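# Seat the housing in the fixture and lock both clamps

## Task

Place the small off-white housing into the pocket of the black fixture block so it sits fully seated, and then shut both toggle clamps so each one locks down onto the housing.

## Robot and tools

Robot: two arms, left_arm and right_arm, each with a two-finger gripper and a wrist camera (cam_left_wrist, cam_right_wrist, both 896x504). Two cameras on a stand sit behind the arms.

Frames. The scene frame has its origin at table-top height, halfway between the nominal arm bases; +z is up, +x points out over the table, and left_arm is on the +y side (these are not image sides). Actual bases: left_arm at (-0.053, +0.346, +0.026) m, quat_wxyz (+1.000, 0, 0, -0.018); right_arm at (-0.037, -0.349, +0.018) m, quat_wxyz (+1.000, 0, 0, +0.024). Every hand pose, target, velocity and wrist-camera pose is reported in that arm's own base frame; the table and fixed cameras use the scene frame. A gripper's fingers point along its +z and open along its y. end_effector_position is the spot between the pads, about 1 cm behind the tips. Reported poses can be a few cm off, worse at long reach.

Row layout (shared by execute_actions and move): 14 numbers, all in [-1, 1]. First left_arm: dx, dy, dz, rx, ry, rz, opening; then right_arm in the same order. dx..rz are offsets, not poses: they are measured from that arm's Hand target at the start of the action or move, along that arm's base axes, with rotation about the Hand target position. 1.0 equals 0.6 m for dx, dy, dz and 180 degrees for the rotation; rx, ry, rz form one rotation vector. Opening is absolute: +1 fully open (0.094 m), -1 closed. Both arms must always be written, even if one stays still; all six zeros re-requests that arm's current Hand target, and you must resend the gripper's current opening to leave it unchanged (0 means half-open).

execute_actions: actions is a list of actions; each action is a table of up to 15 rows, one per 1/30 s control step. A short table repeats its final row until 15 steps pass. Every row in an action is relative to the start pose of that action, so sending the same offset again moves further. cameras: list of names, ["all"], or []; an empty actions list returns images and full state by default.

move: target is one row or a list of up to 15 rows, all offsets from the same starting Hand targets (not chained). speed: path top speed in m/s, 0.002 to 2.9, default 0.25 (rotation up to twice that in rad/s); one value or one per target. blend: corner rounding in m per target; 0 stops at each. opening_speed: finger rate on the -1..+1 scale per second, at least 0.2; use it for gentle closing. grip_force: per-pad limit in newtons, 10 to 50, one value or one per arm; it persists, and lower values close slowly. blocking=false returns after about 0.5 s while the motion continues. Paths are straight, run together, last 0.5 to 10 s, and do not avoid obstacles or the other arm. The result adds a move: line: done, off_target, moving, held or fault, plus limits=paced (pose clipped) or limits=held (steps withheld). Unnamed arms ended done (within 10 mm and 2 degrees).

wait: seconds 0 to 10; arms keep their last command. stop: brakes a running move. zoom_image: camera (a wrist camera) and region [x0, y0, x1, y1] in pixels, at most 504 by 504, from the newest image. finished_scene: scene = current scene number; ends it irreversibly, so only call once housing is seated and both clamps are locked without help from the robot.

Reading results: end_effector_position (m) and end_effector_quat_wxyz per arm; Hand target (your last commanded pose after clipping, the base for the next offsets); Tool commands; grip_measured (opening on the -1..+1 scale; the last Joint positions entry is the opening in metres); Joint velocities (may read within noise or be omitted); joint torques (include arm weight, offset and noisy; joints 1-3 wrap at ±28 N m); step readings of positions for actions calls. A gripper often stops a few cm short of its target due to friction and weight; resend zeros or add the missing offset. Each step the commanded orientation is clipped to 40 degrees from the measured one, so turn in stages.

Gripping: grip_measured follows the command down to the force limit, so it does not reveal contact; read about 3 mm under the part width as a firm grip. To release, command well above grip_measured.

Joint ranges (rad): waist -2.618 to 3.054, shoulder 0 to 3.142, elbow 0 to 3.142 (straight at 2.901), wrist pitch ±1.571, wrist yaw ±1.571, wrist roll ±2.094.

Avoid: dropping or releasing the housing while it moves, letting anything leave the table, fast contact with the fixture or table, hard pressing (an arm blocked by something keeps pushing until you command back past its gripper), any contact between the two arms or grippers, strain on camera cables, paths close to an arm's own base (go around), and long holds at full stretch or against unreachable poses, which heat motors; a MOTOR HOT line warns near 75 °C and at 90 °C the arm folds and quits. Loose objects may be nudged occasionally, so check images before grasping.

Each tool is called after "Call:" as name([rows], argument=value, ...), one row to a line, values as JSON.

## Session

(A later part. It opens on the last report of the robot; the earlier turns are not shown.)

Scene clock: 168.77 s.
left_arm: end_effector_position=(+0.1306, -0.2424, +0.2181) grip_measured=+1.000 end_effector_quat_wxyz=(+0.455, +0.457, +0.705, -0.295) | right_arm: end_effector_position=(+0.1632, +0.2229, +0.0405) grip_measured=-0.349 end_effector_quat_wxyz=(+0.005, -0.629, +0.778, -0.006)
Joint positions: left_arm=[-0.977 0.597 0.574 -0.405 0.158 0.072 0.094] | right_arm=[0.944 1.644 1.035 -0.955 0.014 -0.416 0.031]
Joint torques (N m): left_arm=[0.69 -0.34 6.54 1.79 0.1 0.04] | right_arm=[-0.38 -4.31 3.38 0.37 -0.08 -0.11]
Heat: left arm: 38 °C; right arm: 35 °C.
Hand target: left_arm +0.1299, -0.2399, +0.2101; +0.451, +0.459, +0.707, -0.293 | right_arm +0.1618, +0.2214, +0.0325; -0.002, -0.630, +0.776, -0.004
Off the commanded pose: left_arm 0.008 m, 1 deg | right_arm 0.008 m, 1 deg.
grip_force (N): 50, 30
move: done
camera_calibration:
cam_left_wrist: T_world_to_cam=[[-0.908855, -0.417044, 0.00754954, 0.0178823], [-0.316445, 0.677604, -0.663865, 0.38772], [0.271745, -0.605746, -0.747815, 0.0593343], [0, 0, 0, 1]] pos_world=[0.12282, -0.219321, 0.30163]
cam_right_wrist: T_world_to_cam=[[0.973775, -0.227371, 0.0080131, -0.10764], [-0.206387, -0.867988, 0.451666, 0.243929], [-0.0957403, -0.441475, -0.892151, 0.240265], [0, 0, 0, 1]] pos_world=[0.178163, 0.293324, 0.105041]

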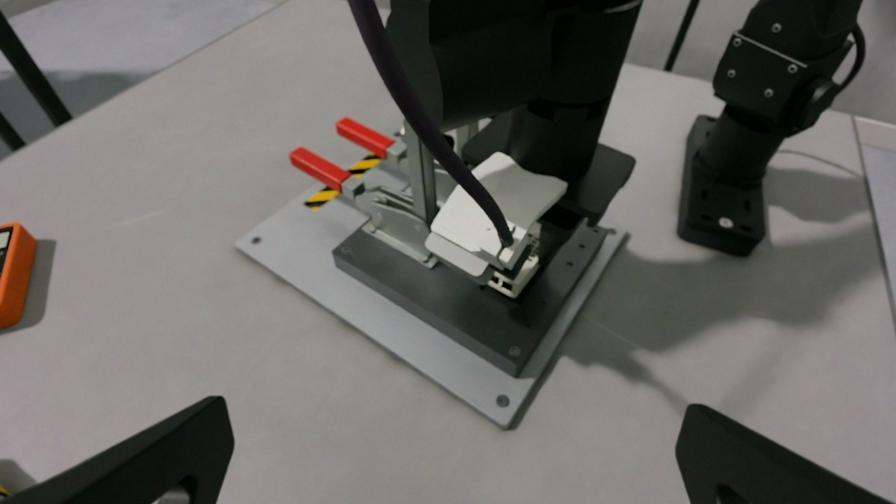

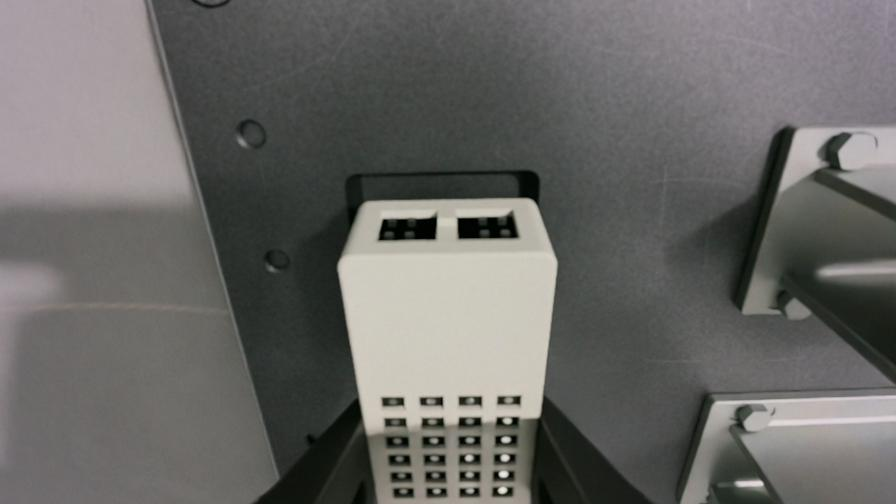

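Call:
move([
  [0,0,0,0,0,0,1,0,0,0.04,0,0,0,-0.55],
  [0,0,0,0,0,0,1,-0.0173,0.0065,0.04,0,0,0,-0.55],
  [0,0,0,0,0,0,1,-0.0011,0.0028,0.04,0,0,0,-0.55],
  [0,0,0,0,0,0,1,-0.0011,0.0028,0,0,0,0,-0.55],
  [0,0,0,0,0,0,1,-0.0011,0.0028,-0.013,0,0,0,-0.55],
], speed=[0.06,0.06,0.06,0.06,0.03], blend=[0,0,0,0.003,0], cameras=["all"])

Call:
zoom_image(camera="cam_right_wrist", region=[340, 80, 580, 280])

Call:
zoom_image(camera="cam_left_wrist", region=[470, 220, 590, 310])

Scene clock: 173.10 s.
left_arm: end_effector_position=(+0.1306, -0.2424, +0.2181) grip_measured=+1.000 end_effector_quat_wxyz=(+0.455, +0.457, +0.705, -0.295) | right_arm: end_effector_position=(+0.1626, +0.2245, +0.0325) grip_measured=-0.349 end_effector_quat_wxyz=(+0.004, -0.629, +0.777, -0.006)
Joint positions: left_arm=[-0.977 0.597 0.574 -0.405 0.158 0.072 0.094] | right_arm=[0.949 1.662 1.02 -0.925 0.014 -0.412 0.031]
Joint torques (N m): left_arm=[0.55 -0.25 6.78 1.76 0.07 0.04] | right_arm=[-0.38 -4.51 3.28 0.36 -0.08 -0.09]
Heat: left arm: 39 °C; right arm: 35 °C.
Hand target: left_arm +0.1299, -0.2399, +0.2101; +0.451, +0.459, +0.707, -0.293 | right_arm +0.1613, +0.2232, +0.0248; -0.002, -0.630, +0.776, -0.003
Off the commanded pose: left_arm 0.008 m, 1 deg | right_arm 0.008 m, 1 deg.
grip_force (N): 50, 30
move: done
camera_calibration:
cam_left_wrist: T_world_to_cam=[[-0.908855, -0.417044, 0.00754954, 0.0178823], [-0.316445, 0.677604, -0.663865, 0.38772], [0.271745, -0.605746, -0.747815, 0.0593343], [0, 0, 0, 1]] pos_world=[0.12282, -0.219321, 0.30163]
cam_right_wrist: T_world_to_cam=[[0.974132, -0.225867, 0.00718539, -0.107009], [-0.204484, -0.867484, 0.453496, 0.248365], [-0.0961964, -0.443234, -0.891229, 0.234287], [0, 0, 0, 1]] pos_world=[0.177564, 0.295127, 0.0969401]

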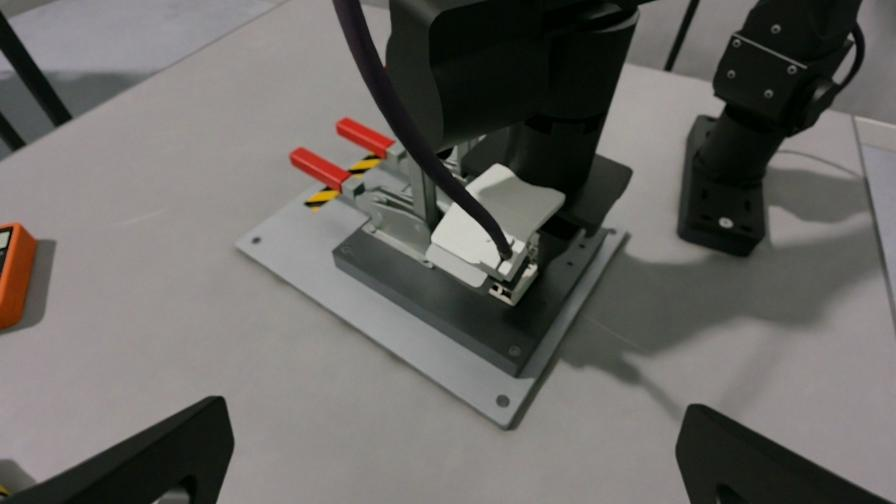

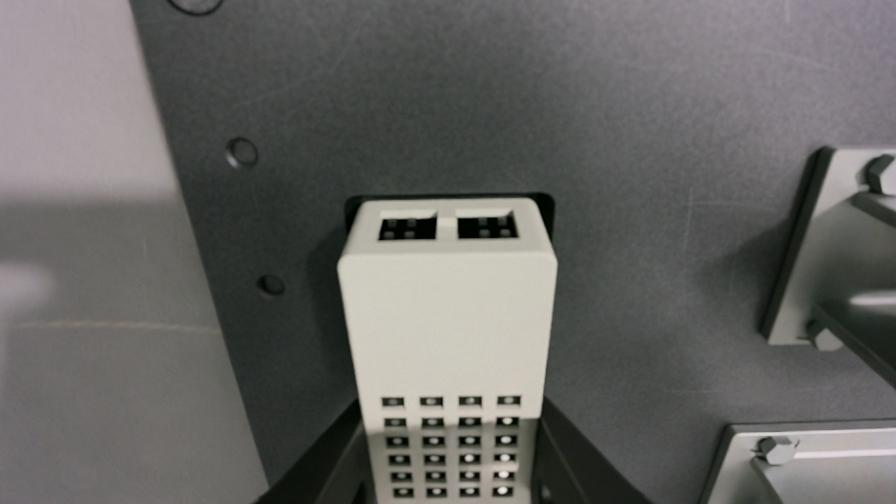

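Scaled by 2.100 from the camera's 896x504 image, which has a finer 1280x720 frame.

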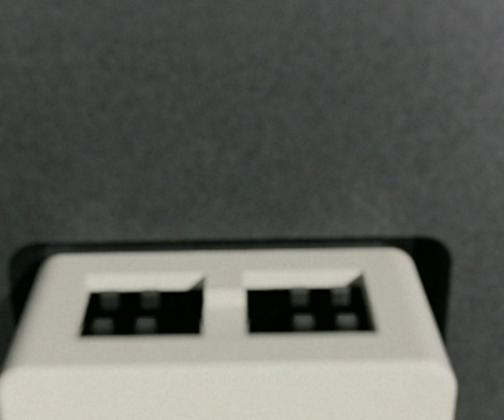

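Scaled by 4.200 from the camera's 896x504 image, which has a finer 1280x720 frame.

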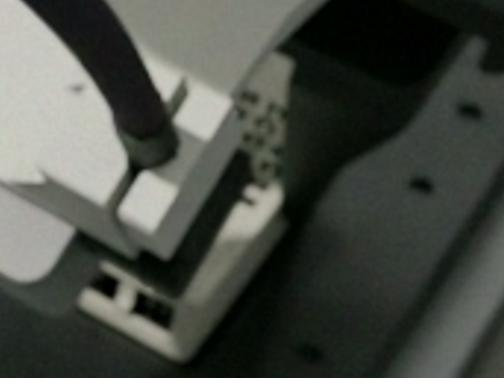

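Call:
move(target=[0,0,0,0,0,0,1,0,0,-0.0117,0,0,0,-0.55], speed=0.02, cameras=["all"])

Call:
zoom_image(camera="cam_right_wrist", region=[340, 80, 580, 280])

Call:
zoom_image(camera="cam_left_wrist", region=[470, 220, 590, 310])

Scene clock: 174.40 s.
left_arm: end_effector_position=(+0.1306, -0.2424, +0.2181) grip_measured=+1.000 end_effector_quat_wxyz=(+0.455, +0.457, +0.705, -0.295) | right_arm: end_effector_position=(+0.1631, +0.2252, +0.0306) grip_measured=-0.349 end_effector_quat_wxyz=(+0.008, -0.629, +0.777, -0.005)
Joint positions: left_arm=[-0.977 0.597 0.574 -0.405 0.158 0.072 0.094] | right_arm=[0.949 1.662 1.012 -0.909 0.014 -0.412 0.031]
Joint torques (N m): left_arm=[0.51 -0.34 6.53 1.77 0.11 0.03] | right_arm=[-0.39 -3.67 2.65 0.49 -0.08 -0.09]
Heat: left arm: 39 °C; right arm: 34 °C.
Hand target: left_arm +0.1299, -0.2399, +0.2101; +0.451, +0.459, +0.707, -0.293 | right_arm +0.1613, +0.2232, +0.0178; -0.002, -0.630, +0.776, -0.004
Off the commanded pose: left_arm 0.008 m, 1 deg | right_arm 0.013 m, 1 deg.
grip_force (N): 50, 30
move: off_target (right_arm)
camera_calibration:
cam_left_wrist: T_world_to_cam=[[-0.908855, -0.417044, 0.00754954, 0.0178823], [-0.316445, 0.677604, -0.663865, 0.38772], [0.271745, -0.605746, -0.747815, 0.0593343], [0, 0, 0, 1]] pos_world=[0.12282, -0.219321, 0.30163]
cam_right_wrist: T_world_to_cam=[[0.974102, -0.225899, 0.00979038, -0.107453], [-0.206264, -0.870029, 0.447778, 0.250973], [-0.0926344, -0.4382, -0.894091, 0.231265], [0, 0, 0, 1]] pos_world=[0.17786, 0.295421, 0.0954436]

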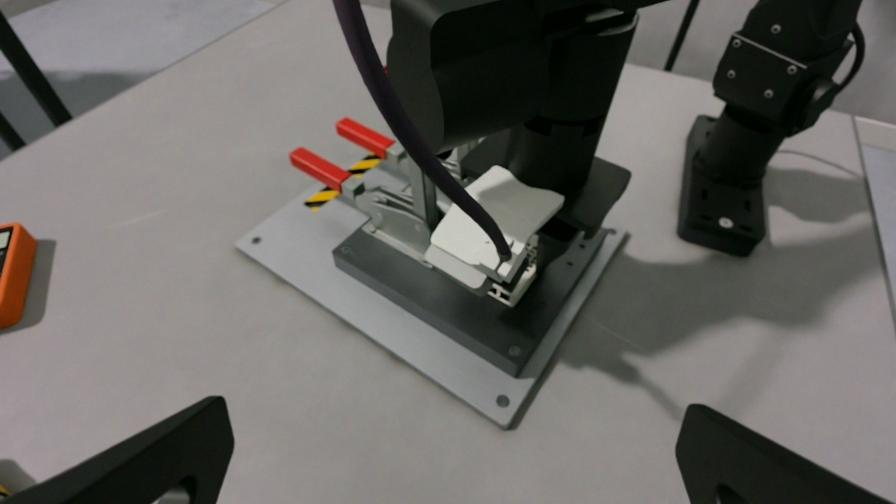

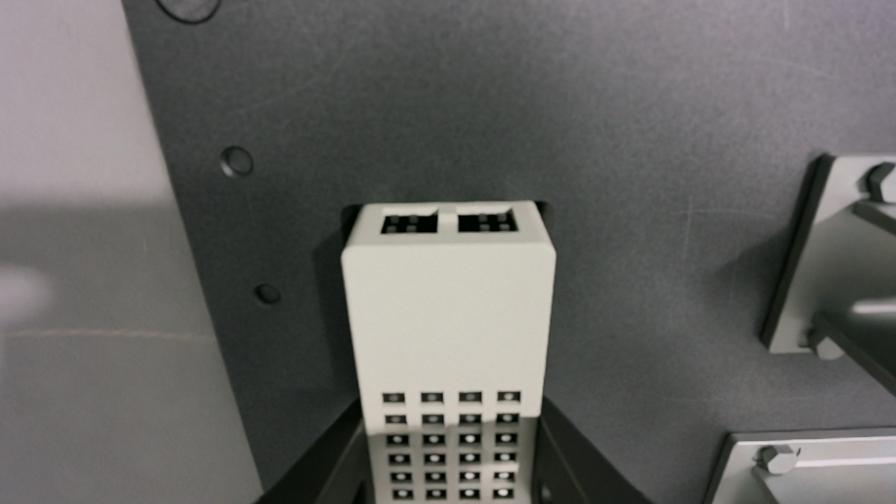

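Scaled by 2.100 from the camera's 896x504 image, which has a finer 1280x720 frame.

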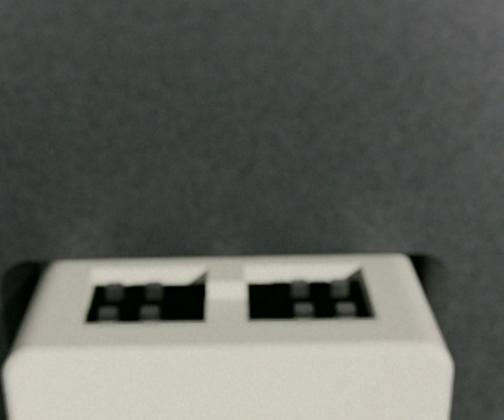

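Scaled by 4.200 from the camera's 896x504 image, which has a finer 1280x720 frame.

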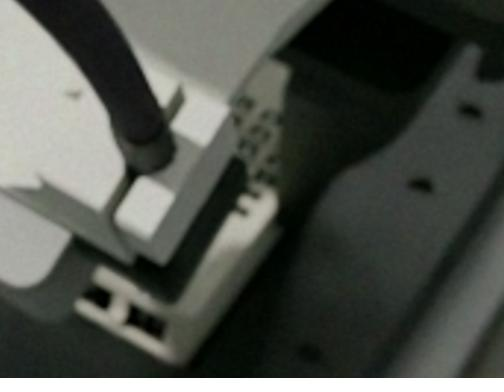

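Call:
move([
  [0,0,0,0,0,0,1,0,0,0.01,0,0,0,-0.55],
  [0,0,0,0,0,0,1,0,0,0.01,0,0,0,0.1],
  [0,0,0,0,0,0,1,0,0,0.06,0,0,0,0.2],
  [0,0,0,0,0,0,1,-0.018,-0.0784,0.14,0,0,0,0.3],
], speed=[0.02,0.05,0.05,0.15], opening_speed=0.5, cameras=["all"])

Call:
zoom_image(camera="cam_right_wrist", region=[340, 0, 580, 200])

Call:
zoom_image(camera="cam_left_wrist", region=[470, 220, 590, 310])

Scene clock: 183.23 s.
left_arm: end_effector_position=(+0.1306, -0.2424, +0.2181) grip_measured=+1.000 end_effector_quat_wxyz=(+0.455, +0.457, +0.705, -0.295) | right_arm: end_effector_position=(+0.1463, +0.1711, +0.0906) grip_measured=+0.297 end_effector_quat_wxyz=(-0.020, -0.629, +0.777, -0.011)
Joint positions: left_arm=[-0.977 0.597 0.574 -0.405 0.158 0.072 0.094] | right_arm=[0.87 1.446 1.048 -1.217 0.014 -0.491 0.061]
Joint torques (N m): left_arm=[0.58 -0.38 6.68 1.76 0.08 0.05] | right_arm=[-0.5 -5.64 6.82 0.02 -0.07 -0.11]
Heat: left arm: 39 °C; right arm: 34 °C.
Hand target: left_arm +0.1299, -0.2399, +0.2101; +0.451, +0.459, +0.707, -0.293 | right_arm +0.1504, +0.1761, +0.1017; -0.002, -0.630, +0.776, -0.004
Off the commanded pose: left_arm 0.008 m, 1 deg | right_arm 0.013 m, 2 deg.
grip_force (N): 50, 30
move: off_target (right_arm); target 3's new opening was sent with right_arm's hand 0.018 m and 3 deg from that target; target 4's new opening was sent with right_arm's hand 0.013 m and 2 deg from that target
camera_calibration:
cam_left_wrist: T_world_to_cam=[[-0.908855, -0.417044, 0.00754954, 0.0178823], [-0.316445, 0.677604, -0.663865, 0.38772], [0.271745, -0.605746, -0.747815, 0.0593343], [0, 0, 0, 1]] pos_world=[0.12282, -0.219321, 0.30163]
cam_right_wrist: T_world_to_cam=[[0.973836, -0.226734, -0.0153257, -0.101362], [-0.189908, -0.848998, 0.493089, 0.163416], [-0.124811, -0.477277, -0.869844, 0.268834], [0, 0, 0, 1]] pos_world=[0.163298, 0.244066, 0.151712]

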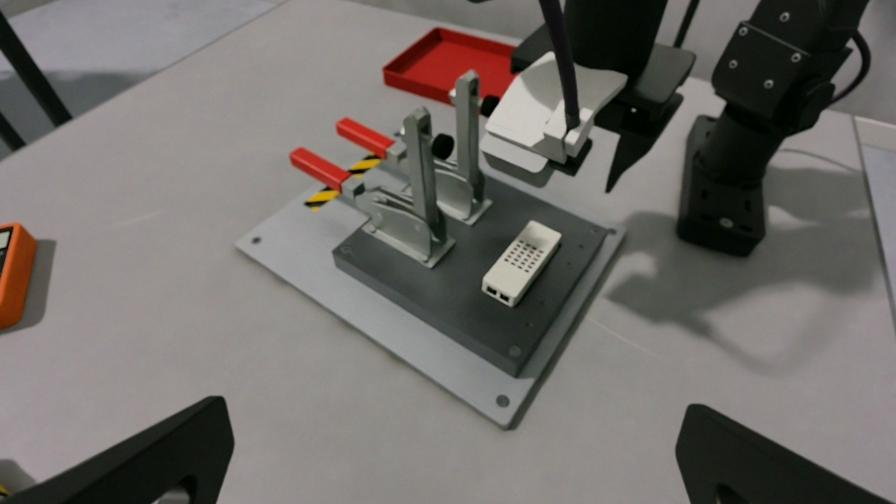

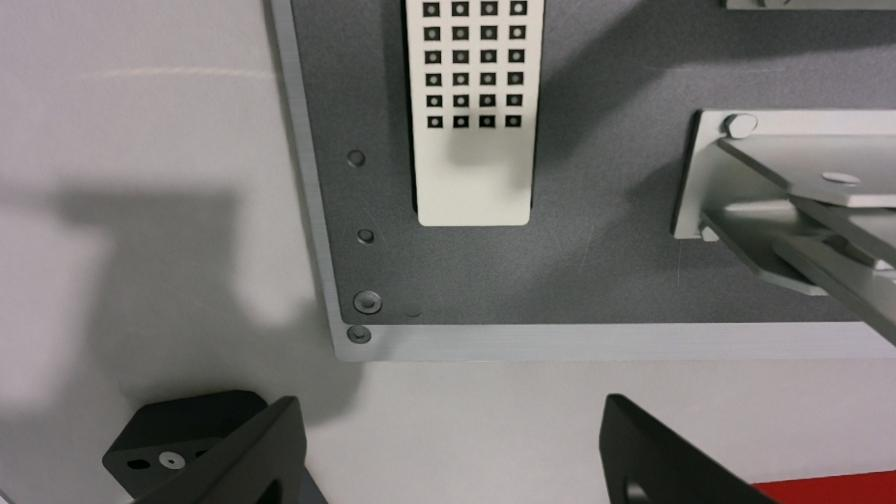

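Scaled by 2.100 from the camera's 896x504 image, which has a finer 1280x720 frame.

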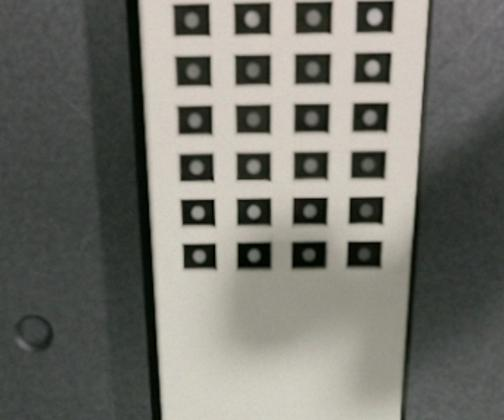

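Scaled by 4.200 from the camera's 896x504 image, which has a finer 1280x720 frame.

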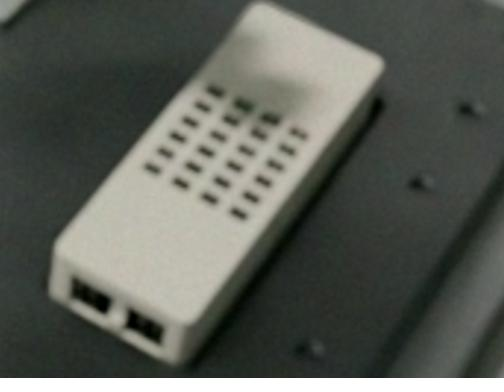

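Call:
move(target=[0.0583,-0.055,-0.2833,-0.1508,-0.0391,-0.1034,1,0,0,0,0,0,0,0.3], speed=0.15, cameras=["all"])

Call:
zoom_image(camera="cam_left_wrist", region=[350, 150, 650, 350])

Scene clock: 190.10 s.
left_arm: end_effector_position=(+0.1612, -0.2717, +0.0352) grip_measured=+1.000 end_effector_quat_wxyz=(+0.432, +0.537, +0.556, -0.465) | right_arm: end_effector_position=(+0.1463, +0.1711, +0.0906) grip_measured=+0.297 end_effector_quat_wxyz=(-0.020, -0.629, +0.777, -0.011)
Joint positions: left_arm=[-0.528 2.09 0.175 1.528 1.029 0.282 0.094] | right_arm=[0.87 1.446 1.048 -1.217 0.014 -0.491 0.061]
Joint torques (N m): left_arm=[0.61 -5.56 2.37 2.03 0.3 0.09] | right_arm=[-0.5 -5.63 6.8 0.03 -0.07 -0.11]
Heat: left arm: 39 °C; right arm: 35 °C.
Hand target: left_arm +0.1649, -0.2729, +0.0400; +0.534, +0.465, +0.508, -0.490 | right_arm +0.1504, +0.1761, +0.1017; -0.002, -0.630, +0.776, -0.004
Off the commanded pose: left_arm 0.006 m, 16 deg | right_arm 0.013 m, 2 deg.
joint sent to its limit (left arm) — joint 4 (wrist pitch), upper limit. The joint targets are off in orientation, not in position.
grip_force (N): 50, 30
move: off_target (left_arm, right_arm)
camera_calibration:
cam_left_wrist: T_world_to_cam=[[-0.998069, 0.000734262, 0.0621099, 0.16088], [-0.0501749, 0.579907, -0.813136, 0.231651], [-0.036615, -0.814683, -0.57875, -0.116427], [0, 0, 0, 1]] pos_world=[0.167929, -0.229305, 0.110989]
cam_right_wrist: T_world_to_cam=[[0.973836, -0.226734, -0.0153257, -0.101362], [-0.189908, -0.848998, 0.493089, 0.163416], [-0.124811, -0.477277, -0.869844, 0.268834], [0, 0, 0, 1]] pos_world=[0.163298, 0.244066, 0.151712]

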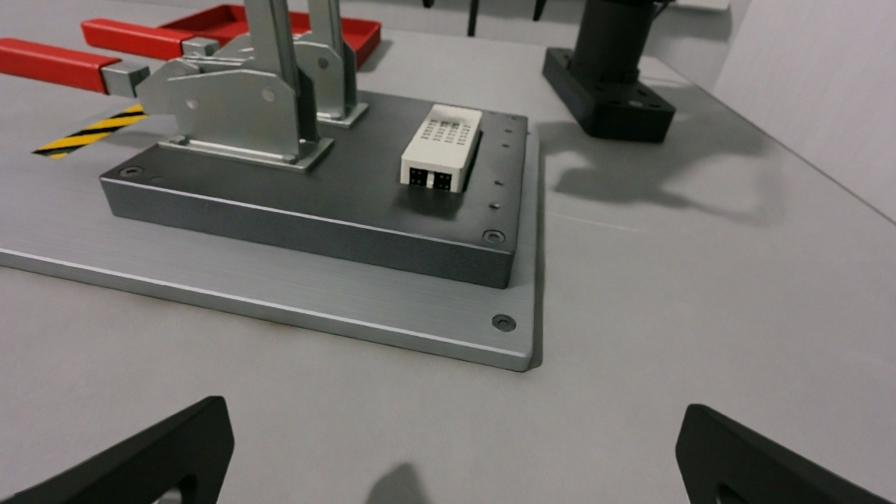

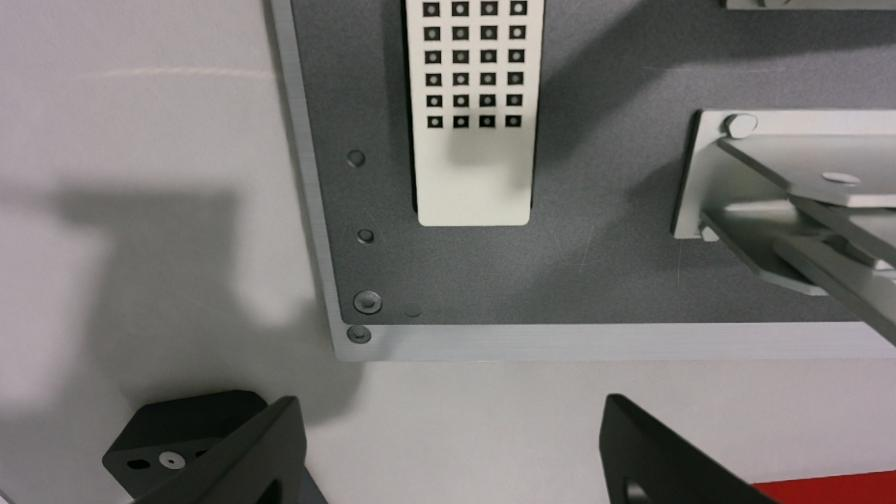

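Scaled by 1.680 from the camera's 896x504 image, which has a finer 1280x720 frame.

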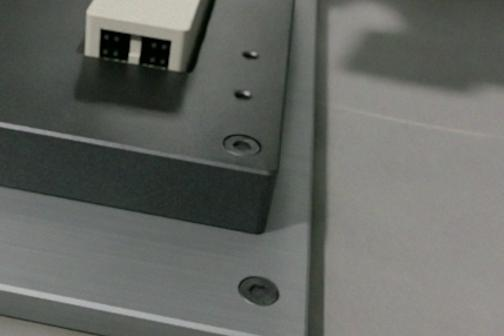

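Call:
zoom_image(camera="cam_left_wrist", region=[380, 90, 530, 230])

Scaled by 3.360 from the camera's 896x504 image, which has a finer 1280x720 frame.

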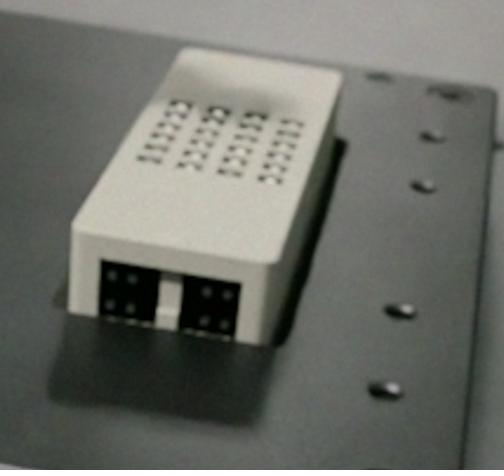

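Call:
move([
  [0,0,0,0,0,0,1,0,0,0.24,0,0,0,0.3],
  [0,0,0,0,0,0,1,0.3,0.03,0.24,0,0,-0.502,0.3],
], speed=0.2, cameras=["all"])

Scene clock: 206.53 s.
left_arm: end_effector_position=(+0.1609, -0.2717, +0.0353) grip_measured=+1.000 end_effector_quat_wxyz=(+0.432, +0.537, +0.555, -0.465) | right_arm: end_effector_position=(+0.3252, +0.1925, +0.2424) grip_measured=+0.297 end_effector_quat_wxyz=(+0.096, +0.098, +0.988, +0.068)
Joint positions: left_arm=[-0.528 2.09 0.175 1.528 1.031 0.283 0.094] | right_arm=[0.534 1.858 2.088 -1.565 0.004 0.731 0.061]
Joint torques (N m): left_arm=[0.46 -5.52 2.37 2.06 0.28 0.04] | right_arm=[-0.54 -6 7.1 0.51 -0.06 0.07]
Heat: left arm: 41 °C; right arm: 36 °C.
Hand target: left_arm +0.1648, -0.2729, +0.0401; +0.534, +0.465, +0.508, -0.490 | right_arm +0.3304, +0.1940, +0.2458; -0.004, +0.106, +0.994, -0.001
Off the commanded pose: left_arm 0.006 m, 16 deg | right_arm 0.006 m, 14 deg.
joint sent to its limit (left arm) — joint 4 (wrist pitch), upper limit. The joint targets are off in orientation, not in position.
joint sent to its limit (right arm) — joint 4 (wrist pitch), lower limit. The joint targets are off in orientation, not in position.
grip_force (N): 50, 30
move: off_target (left_arm, right_arm)
camera_calibration:
cam_left_wrist: T_world_to_cam=[[-0.998086, 0.00272166, 0.0617737, 0.161065], [-0.0487703, 0.579486, -0.813521, 0.231352], [-0.0380111, -0.814977, -0.578245, -0.116329], [0, 0, 0, 1]] pos_world=[0.167618, -0.229309, 0.110994]
cam_right_wrist: T_world_to_cam=[[-0.197566, -0.966506, -0.163809, 0.29101], [-0.947281, 0.145231, 0.2856, 0.2459], [-0.252244, 0.211598, -0.944245, 0.360333], [0, 0, 0, 1]] pos_world=[0.381322, 0.169305, 0.317684]

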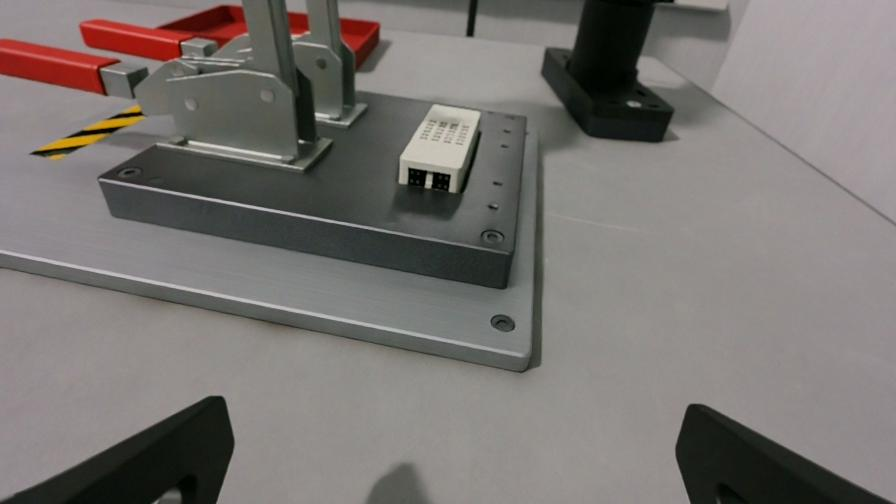

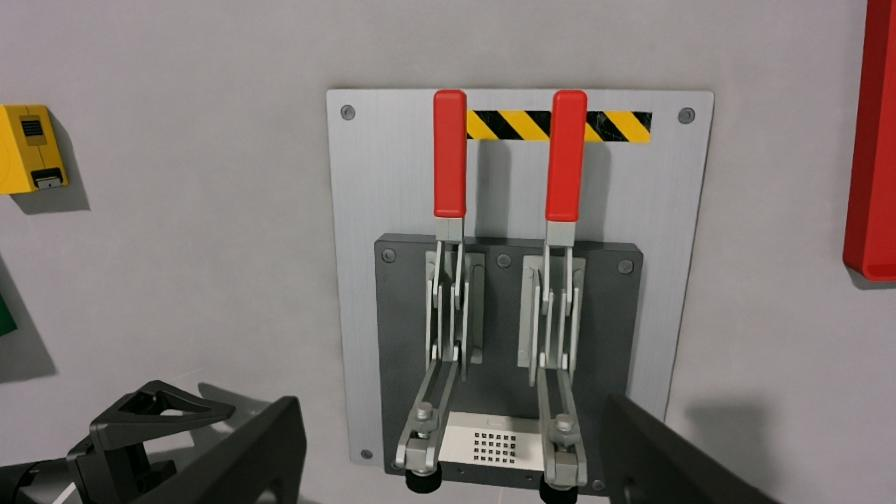

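Call:
move(target=[0,0,0,0,0,0,1,0.076,0.035,-0.243,0,0,0,-0.04], speed=0.15, cameras=["all"])

Scene clock: 212.07 s.
left_arm: end_effector_position=(+0.1609, -0.2717, +0.0353) grip_measured=+1.000 end_effector_quat_wxyz=(+0.432, +0.537, +0.555, -0.465) | right_arm: end_effector_position=(+0.3666, +0.2118, +0.0970) grip_measured=-0.037 end_effector_quat_wxyz=(-0.014, +0.105, +0.994, -0.011)
Joint positions: left_arm=[-0.528 2.09 0.175 1.528 1.031 0.283 0.094] | right_arm=[0.522 2.228 2.066 -1.446 0.001 0.732 0.045]
Joint torques (N m): left_arm=[0.66 -5.35 2.32 2.07 0.29 0.06] | right_arm=[-0.54 -9.33 7.2 0.18 -0.05 -0.05]
Heat: left arm: 42 °C; right arm: 36 °C.
Hand target: left_arm +0.1648, -0.2729, +0.0401; +0.534, +0.465, +0.508, -0.490 | right_arm +0.3760, +0.2151, +0.1000; -0.004, +0.107, +0.994, -0.001
Off the commanded pose: left_arm 0.006 m, 16 deg | right_arm 0.010 m, 2 deg.
joint sent to its limit (left arm) — joint 4 (wrist pitch), upper limit. The joint targets are off in orientation, not in position.
grip_force (N): 50, 30
move: off_target (left_arm)
camera_calibration:
cam_left_wrist: T_world_to_cam=[[-0.998086, 0.00272166, 0.0617737, 0.161065], [-0.0487703, 0.579486, -0.813521, 0.231352], [-0.0380111, -0.814977, -0.578245, -0.116329], [0, 0, 0, 1]] pos_world=[0.167618, -0.229309, 0.110994]
cam_right_wrist: T_world_to_cam=[[-0.226506, -0.973837, 0.0183609, 0.288457], [-0.854696, 0.207764, 0.47574, 0.25823], [-0.467107, 0.0920648, -0.879395, 0.327138], [0, 0, 0, 1]] pos_world=[0.438854, 0.197141, 0.159536]

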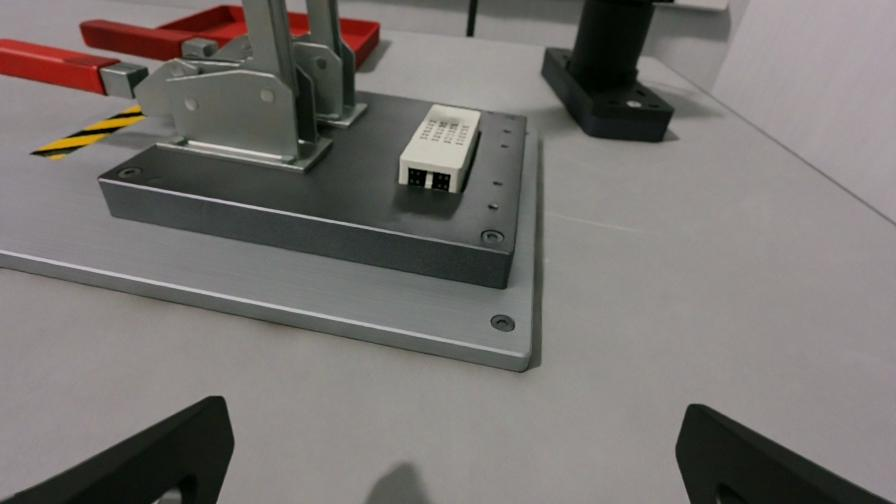

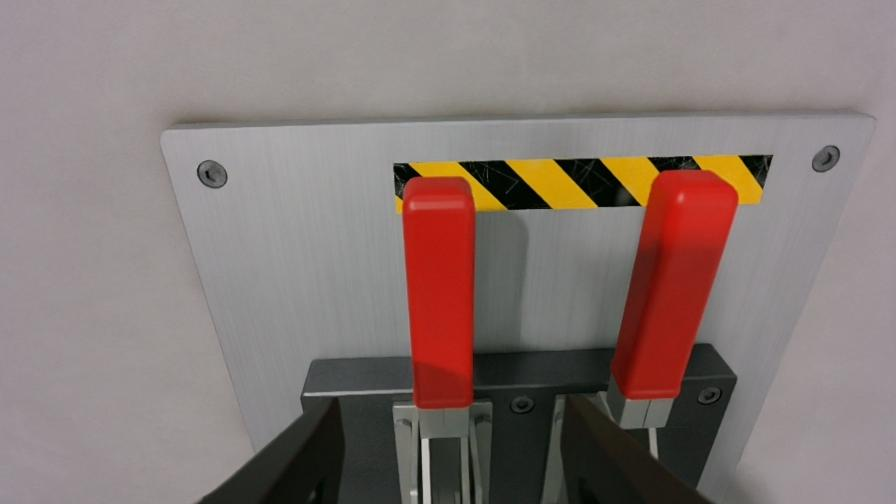

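Call:
move(target=[0,0,0,0,0,0,1,0.0117,-0.0018,-0.1,0,0,0,-0.04], speed=0.08, cameras=["all"])

Scene clock: 214.70 s.
left_arm: end_effector_position=(+0.1609, -0.2717, +0.0353) grip_measured=+1.000 end_effector_quat_wxyz=(+0.432, +0.537, +0.555, -0.465) | right_arm: end_effector_position=(+0.3833, +0.2164, +0.0526) grip_measured=-0.037 end_effector_quat_wxyz=(+0.006, +0.106, +0.994, +0.003)
Joint positions: left_arm=[-0.528 2.09 0.175 1.528 1.031 0.283 0.094] | right_arm=[0.512 2.25 1.927 -1.235 0.001 0.725 0.045]
Joint torques (N m): left_arm=[0.59 -5.42 2.37 2.09 0.3 0.11] | right_arm=[-0.53 -8.83 3.84 0.31 -0.04 -0.08]
Heat: left arm: 42 °C; right arm: 36 °C.
Hand target: left_arm +0.1648, -0.2729, +0.0400; +0.534, +0.465, +0.508, -0.490 | right_arm +0.3831, +0.2141, +0.0400; -0.004, +0.106, +0.994, -0.001
Off the commanded pose: left_arm 0.006 m, 16 deg | right_arm 0.013 m, 1 deg.
joint sent to its limit (left arm) — joint 4 (wrist pitch), upper limit. The joint targets are off in orientation, not in position.
grip_force (N): 50, 30
move: off_target (left_arm, right_arm)
camera_calibration:
cam_left_wrist: T_world_to_cam=[[-0.998086, 0.00272166, 0.0617737, 0.161065], [-0.0487703, 0.579486, -0.813521, 0.231352], [-0.0380111, -0.814977, -0.578245, -0.116329], [0, 0, 0, 1]] pos_world=[0.167618, -0.229309, 0.110994]
cam_right_wrist: T_world_to_cam=[[-0.229172, -0.973267, -0.0152124, 0.300134], [-0.873806, 0.198816, 0.443774, 0.303629], [-0.428886, 0.114993, -0.896009, 0.276793], [0, 0, 0, 1]] pos_world=[0.452808, 0.199915, 0.117832]

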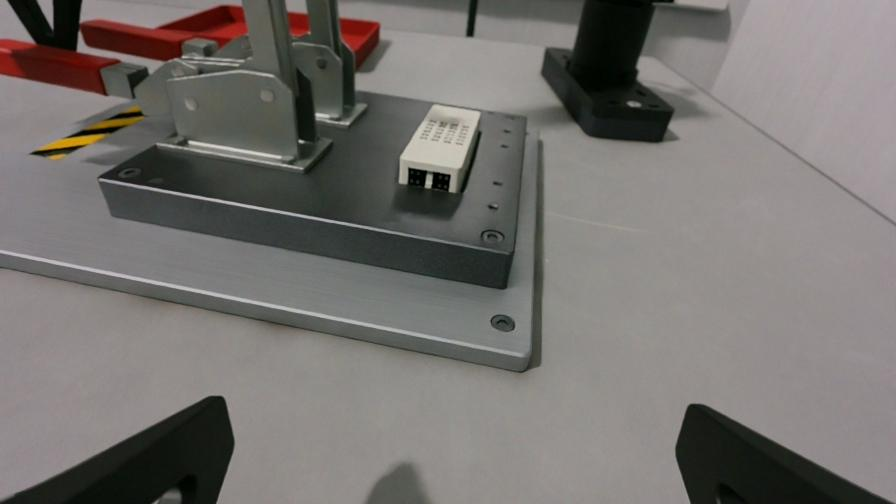

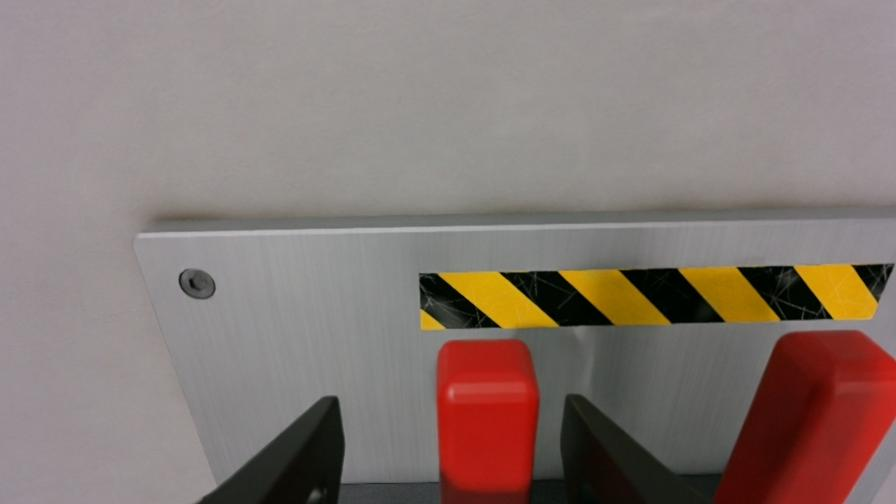

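Call:
move(target=[0,0,0,0,0,0,1,-0.0143,-0.0125,-0.01,0,0,0,-0.04], speed=0.08, cameras=["cam_right_wrist"])

Scene clock: 216.80 s.
left_arm: end_effector_position=(+0.1609, -0.2717, +0.0353) grip_measured=+1.000 end_effector_quat_wxyz=(+0.432, +0.537, +0.555, -0.465) | right_arm: end_effector_position=(+0.3728, +0.2078, +0.0293) grip_measured=-0.037 end_effector_quat_wxyz=(-0.011, +0.106, +0.994, -0.009)
Joint positions: left_arm=[-0.528 2.09 0.175 1.528 1.031 0.283 0.094] | right_arm=[0.506 2.25 1.833 -1.182 0.001 0.719 0.045]
Joint torques (N m): left_arm=[0.49 -5.55 2.32 2.09 0.3 0.05] | right_arm=[-0.51 -12.14 3.51 0.28 -0.04 -0.09]
Heat: left arm: 42 °C; right arm: 36 °C.
Hand target: left_arm +0.1648, -0.2729, +0.0400; +0.534, +0.465, +0.508, -0.490 | right_arm +0.3745, +0.2066, +0.0340; -0.004, +0.106, +0.994, -0.001
Off the commanded pose: left_arm 0.006 m, 16 deg | right_arm 0.005 m, 1 deg.
joint sent to its limit (left arm) — joint 4 (wrist pitch), upper limit. The joint targets are off in orientation, not in position.
grip_force (N): 50, 30
move: off_target (left_arm)
camera_calibration:
cam_right_wrist: T_world_to_cam=[[-0.229251, -0.97329, 0.012283, 0.288172], [-0.857242, 0.207862, 0.471093, 0.297611], [-0.461063, 0.0974692, -0.881998, 0.267549], [0, 0, 0, 1]] pos_world=[0.444546, 0.192535, 0.0922355]
Images, in order (width x height): cam_right_wrist 896x504.

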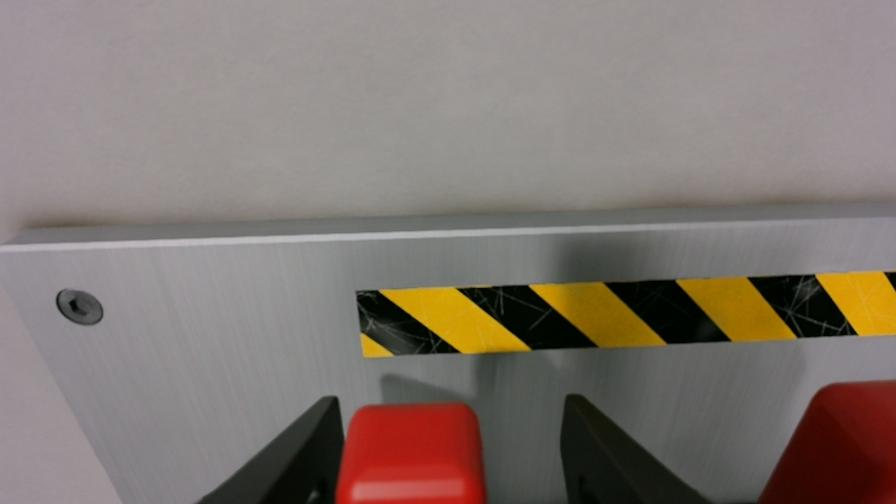

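Call:
move(target=[0,0,0,0,0,0,1,0.005,0.0105,0.022,0,0,0,-0.04], speed=0.08, cameras=["cam_right_wrist"])

Scene clock: 218.47 s.
left_arm: end_effector_position=(+0.1609, -0.2717, +0.0353) grip_measured=+1.000 end_effector_quat_wxyz=(+0.432, +0.537, +0.555, -0.465) | right_arm: end_effector_position=(+0.3718, +0.2072, +0.0361) grip_measured=-0.037 end_effector_quat_wxyz=(-0.015, +0.106, +0.994, -0.011)
Joint positions: left_arm=[-0.528 2.09 0.175 1.528 1.031 0.283 0.094] | right_arm=[0.506 2.25 1.86 -1.218 0.001 0.719 0.045]
Joint torques (N m): left_arm=[0.59 -5.46 2.41 2.02 0.28 0.06] | right_arm=[0.31 -10.96 7.13 0.03 -0.04 0.02]
Heat: left arm: 42 °C; right arm: 36 °C.
Hand target: left_arm +0.1648, -0.2729, +0.0400; +0.534, +0.465, +0.508, -0.490 | right_arm +0.3774, +0.2128, +0.0472; -0.004, +0.106, +0.994, -0.001
Off the commanded pose: left_arm 0.006 m, 16 deg | right_arm 0.014 m, 2 deg.
joint sent to its limit (left arm) — joint 4 (wrist pitch), upper limit. The joint targets are off in orientation, not in position.
grip_force (N): 50, 30
move: off_target (left_arm, right_arm)
camera_calibration:
cam_right_wrist: T_world_to_cam=[[-0.229085, -0.973236, 0.01819, 0.287148], [-0.853602, 0.209836, 0.476793, 0.29179], [-0.46785, 0.0936991, -0.878827, 0.276371], [0, 0, 0, 1]] pos_world=[0.444154, 0.19234, 0.098536]
Images, in order (width x height): cam_right_wrist 896x504.

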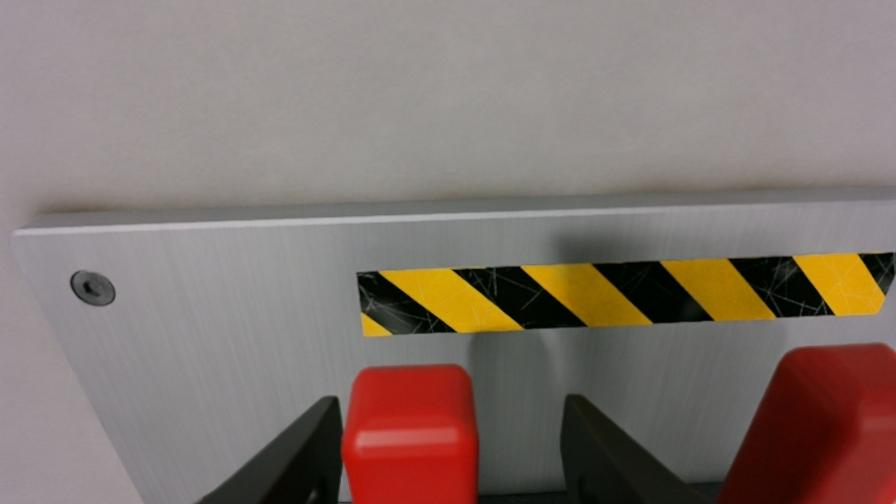

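Call:
move(target=[0,0,0,0,0,0,1,0.002,0.006,0.004,0,0,0,-0.04], speed=0.08, cameras=["cam_right_wrist"])

Scene clock: 219.87 s.
left_arm: end_effector_position=(+0.1609, -0.2717, +0.0353) grip_measured=+1.000 end_effector_quat_wxyz=(+0.432, +0.537, +0.555, -0.465) | right_arm: end_effector_position=(+0.3747, +0.2099, +0.0430) grip_measured=-0.037 end_effector_quat_wxyz=(-0.010, +0.105, +0.994, -0.008)
Joint positions: left_arm=[-0.528 2.09 0.175 1.528 1.031 0.283 0.094] | right_arm=[0.509 2.25 1.888 -1.235 0.001 0.72 0.045]
Joint torques (N m): left_arm=[0.5 -5.49 2.33 2.05 0.27 0.1] | right_arm=[0.64 -10.11 7.23 0.08 -0.05 0.07]
Heat: left arm: 42 °C; right arm: 36 °C.
Hand target: left_arm +0.1648, -0.2729, +0.0400; +0.534, +0.465, +0.508, -0.490 | right_arm +0.3787, +0.2165, +0.0496; -0.004, +0.106, +0.994, -0.001
Off the commanded pose: left_arm 0.006 m, 16 deg | right_arm 0.010 m, 1 deg.
joint sent to its limit (left arm) — joint 4 (wrist pitch), upper limit. The joint targets are off in orientation, not in position.
grip_force (N): 50, 30
move: off_target (left_arm)
camera_calibration:
cam_right_wrist: T_world_to_cam=[[-0.227758, -0.97366, 0.0105657, 0.29024], [-0.85866, 0.205951, 0.469348, 0.293317], [-0.459162, 0.0978256, -0.88295, 0.279597], [0, 0, 0, 1]] pos_world=[0.446344, 0.194834, 0.106135]
Images, in order (width x height): cam_right_wrist 896x504.

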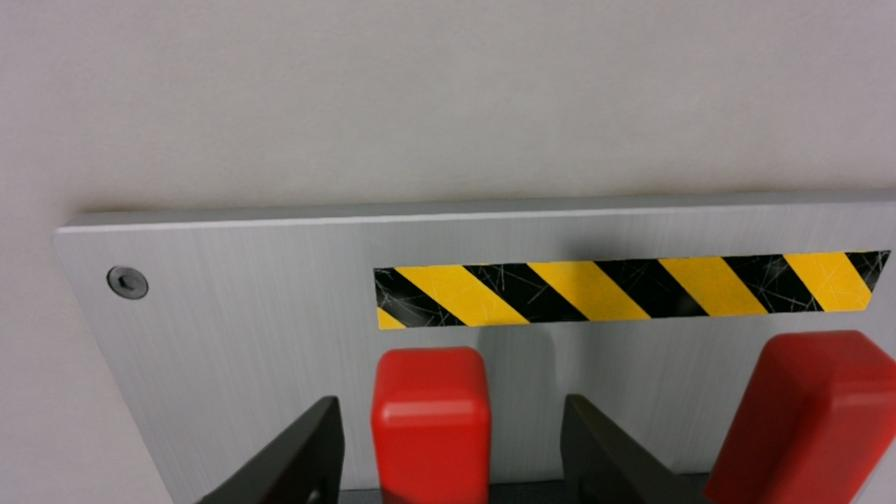

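Call:
move(target=[0,0,0,0,0,0,1,0.001,0.0042,0,0,0,0,-0.04], speed=0.08, cameras=["cam_right_wrist"])

Scene clock: 221.13 s.
left_arm: end_effector_position=(+0.1609, -0.2717, +0.0353) grip_measured=+1.000 end_effector_quat_wxyz=(+0.432, +0.537, +0.555, -0.465) | right_arm: end_effector_position=(+0.3755, +0.2133, +0.0463) grip_measured=-0.037 end_effector_quat_wxyz=(-0.007, +0.105, +0.994, -0.005)
Joint positions: left_arm=[-0.528 2.09 0.175 1.528 1.031 0.283 0.094] | right_arm=[0.514 2.25 1.902 -1.24 0 0.724 0.045]
Joint torques (N m): left_arm=[0.61 -5.46 2.32 2.08 0.28 0.1] | right_arm=[0.51 -9.48 7.28 0.11 -0.04 0.05]
Heat: left arm: 43 °C; right arm: 36 °C.
Hand target: left_arm +0.1648, -0.2729, +0.0400; +0.534, +0.465, +0.508, -0.490 | right_arm +0.3792, +0.2191, +0.0496; -0.004, +0.106, +0.994, -0.001
Off the commanded pose: left_arm 0.006 m, 16 deg | right_arm 0.008 m, 1 deg.
joint sent to its limit (left arm) — joint 4 (wrist pitch), upper limit. The joint targets are off in orientation, not in position.
grip_force (N): 50, 30
move: off_target (left_arm)
camera_calibration:
cam_right_wrist: T_world_to_cam=[[-0.226344, -0.974035, 0.00490499, 0.293489], [-0.862165, 0.202686, 0.464316, 0.294112], [-0.453254, 0.100866, -0.885656, 0.279832], [0, 0, 0, 1]] pos_world=[0.446838, 0.19803, 0.109835]
Images, in order (width x height): cam_right_wrist 896x504.

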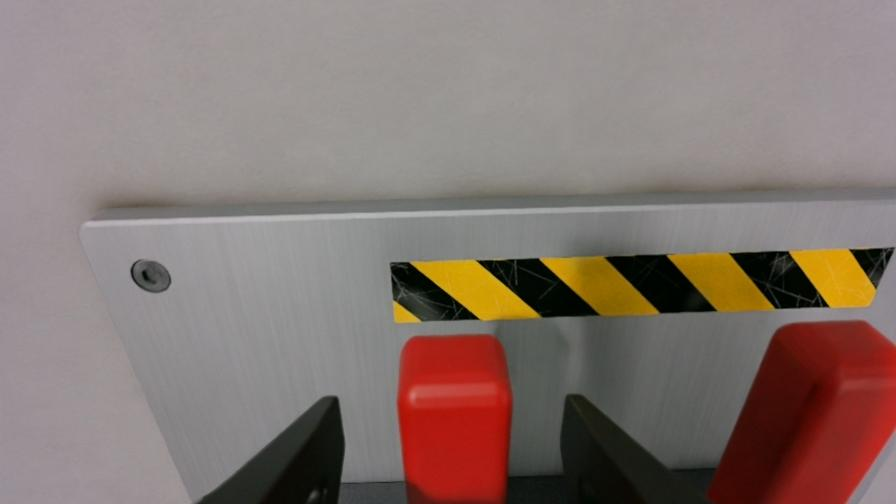

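Call:
move(target=[0,0,0,0,0,0,1,0,0,0,0,0,0,-0.72], opening_speed=0.5, grip_force=[50,20], cameras=["cam_right_wrist"])

Scene clock: 224.27 s.
left_arm: end_effector_position=(+0.1609, -0.2717, +0.0353) grip_measured=+1.000 end_effector_quat_wxyz=(+0.432, +0.537, +0.555, -0.465) | right_arm: end_effector_position=(+0.3752, +0.2131, +0.0463) grip_measured=-0.616 end_effector_quat_wxyz=(-0.008, +0.105, +0.994, -0.006)
Joint positions: left_arm=[-0.528 2.09 0.175 1.528 1.031 0.283 0.094] | right_arm=[0.514 2.25 1.902 -1.242 0 0.725 0.018]
Joint torques (N m): left_arm=[0.61 -5.52 2.29 2.07 0.26 0.07] | right_arm=[0.51 -9.48 7.28 0.06 -0.04 0.07]
Heat: left arm: 43 °C; right arm: 36 °C.
Hand target: left_arm +0.1648, -0.2729, +0.0400; +0.534, +0.465, +0.508, -0.490 | right_arm +0.3793, +0.2191, +0.0496; -0.004, +0.106, +0.994, -0.001
Off the commanded pose: left_arm 0.006 m, 16 deg | right_arm 0.008 m, 1 deg.
joint sent to its limit (left arm) — joint 4 (wrist pitch), upper limit. The joint targets are off in orientation, not in position.
grip_force (N): 50, 20
move: off_target (left_arm)
camera_calibration:
cam_right_wrist: T_world_to_cam=[[-0.226664, -0.973955, 0.00589541, 0.293245], [-0.861507, 0.20331, 0.465264, 0.293373], [-0.454345, 0.100379, -0.885152, 0.280245], [0, 0, 0, 1]] pos_world=[0.446539, 0.197831, 0.109835]
Images, in order (width x height): cam_right_wrist 896x504.

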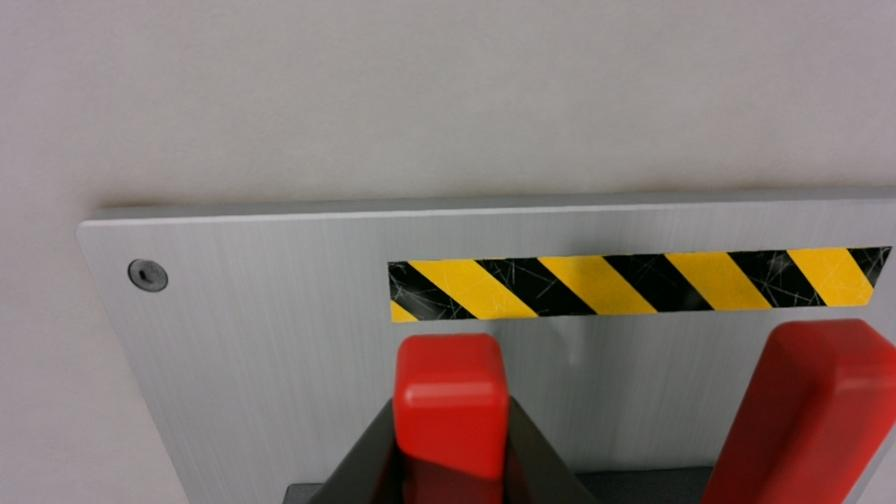

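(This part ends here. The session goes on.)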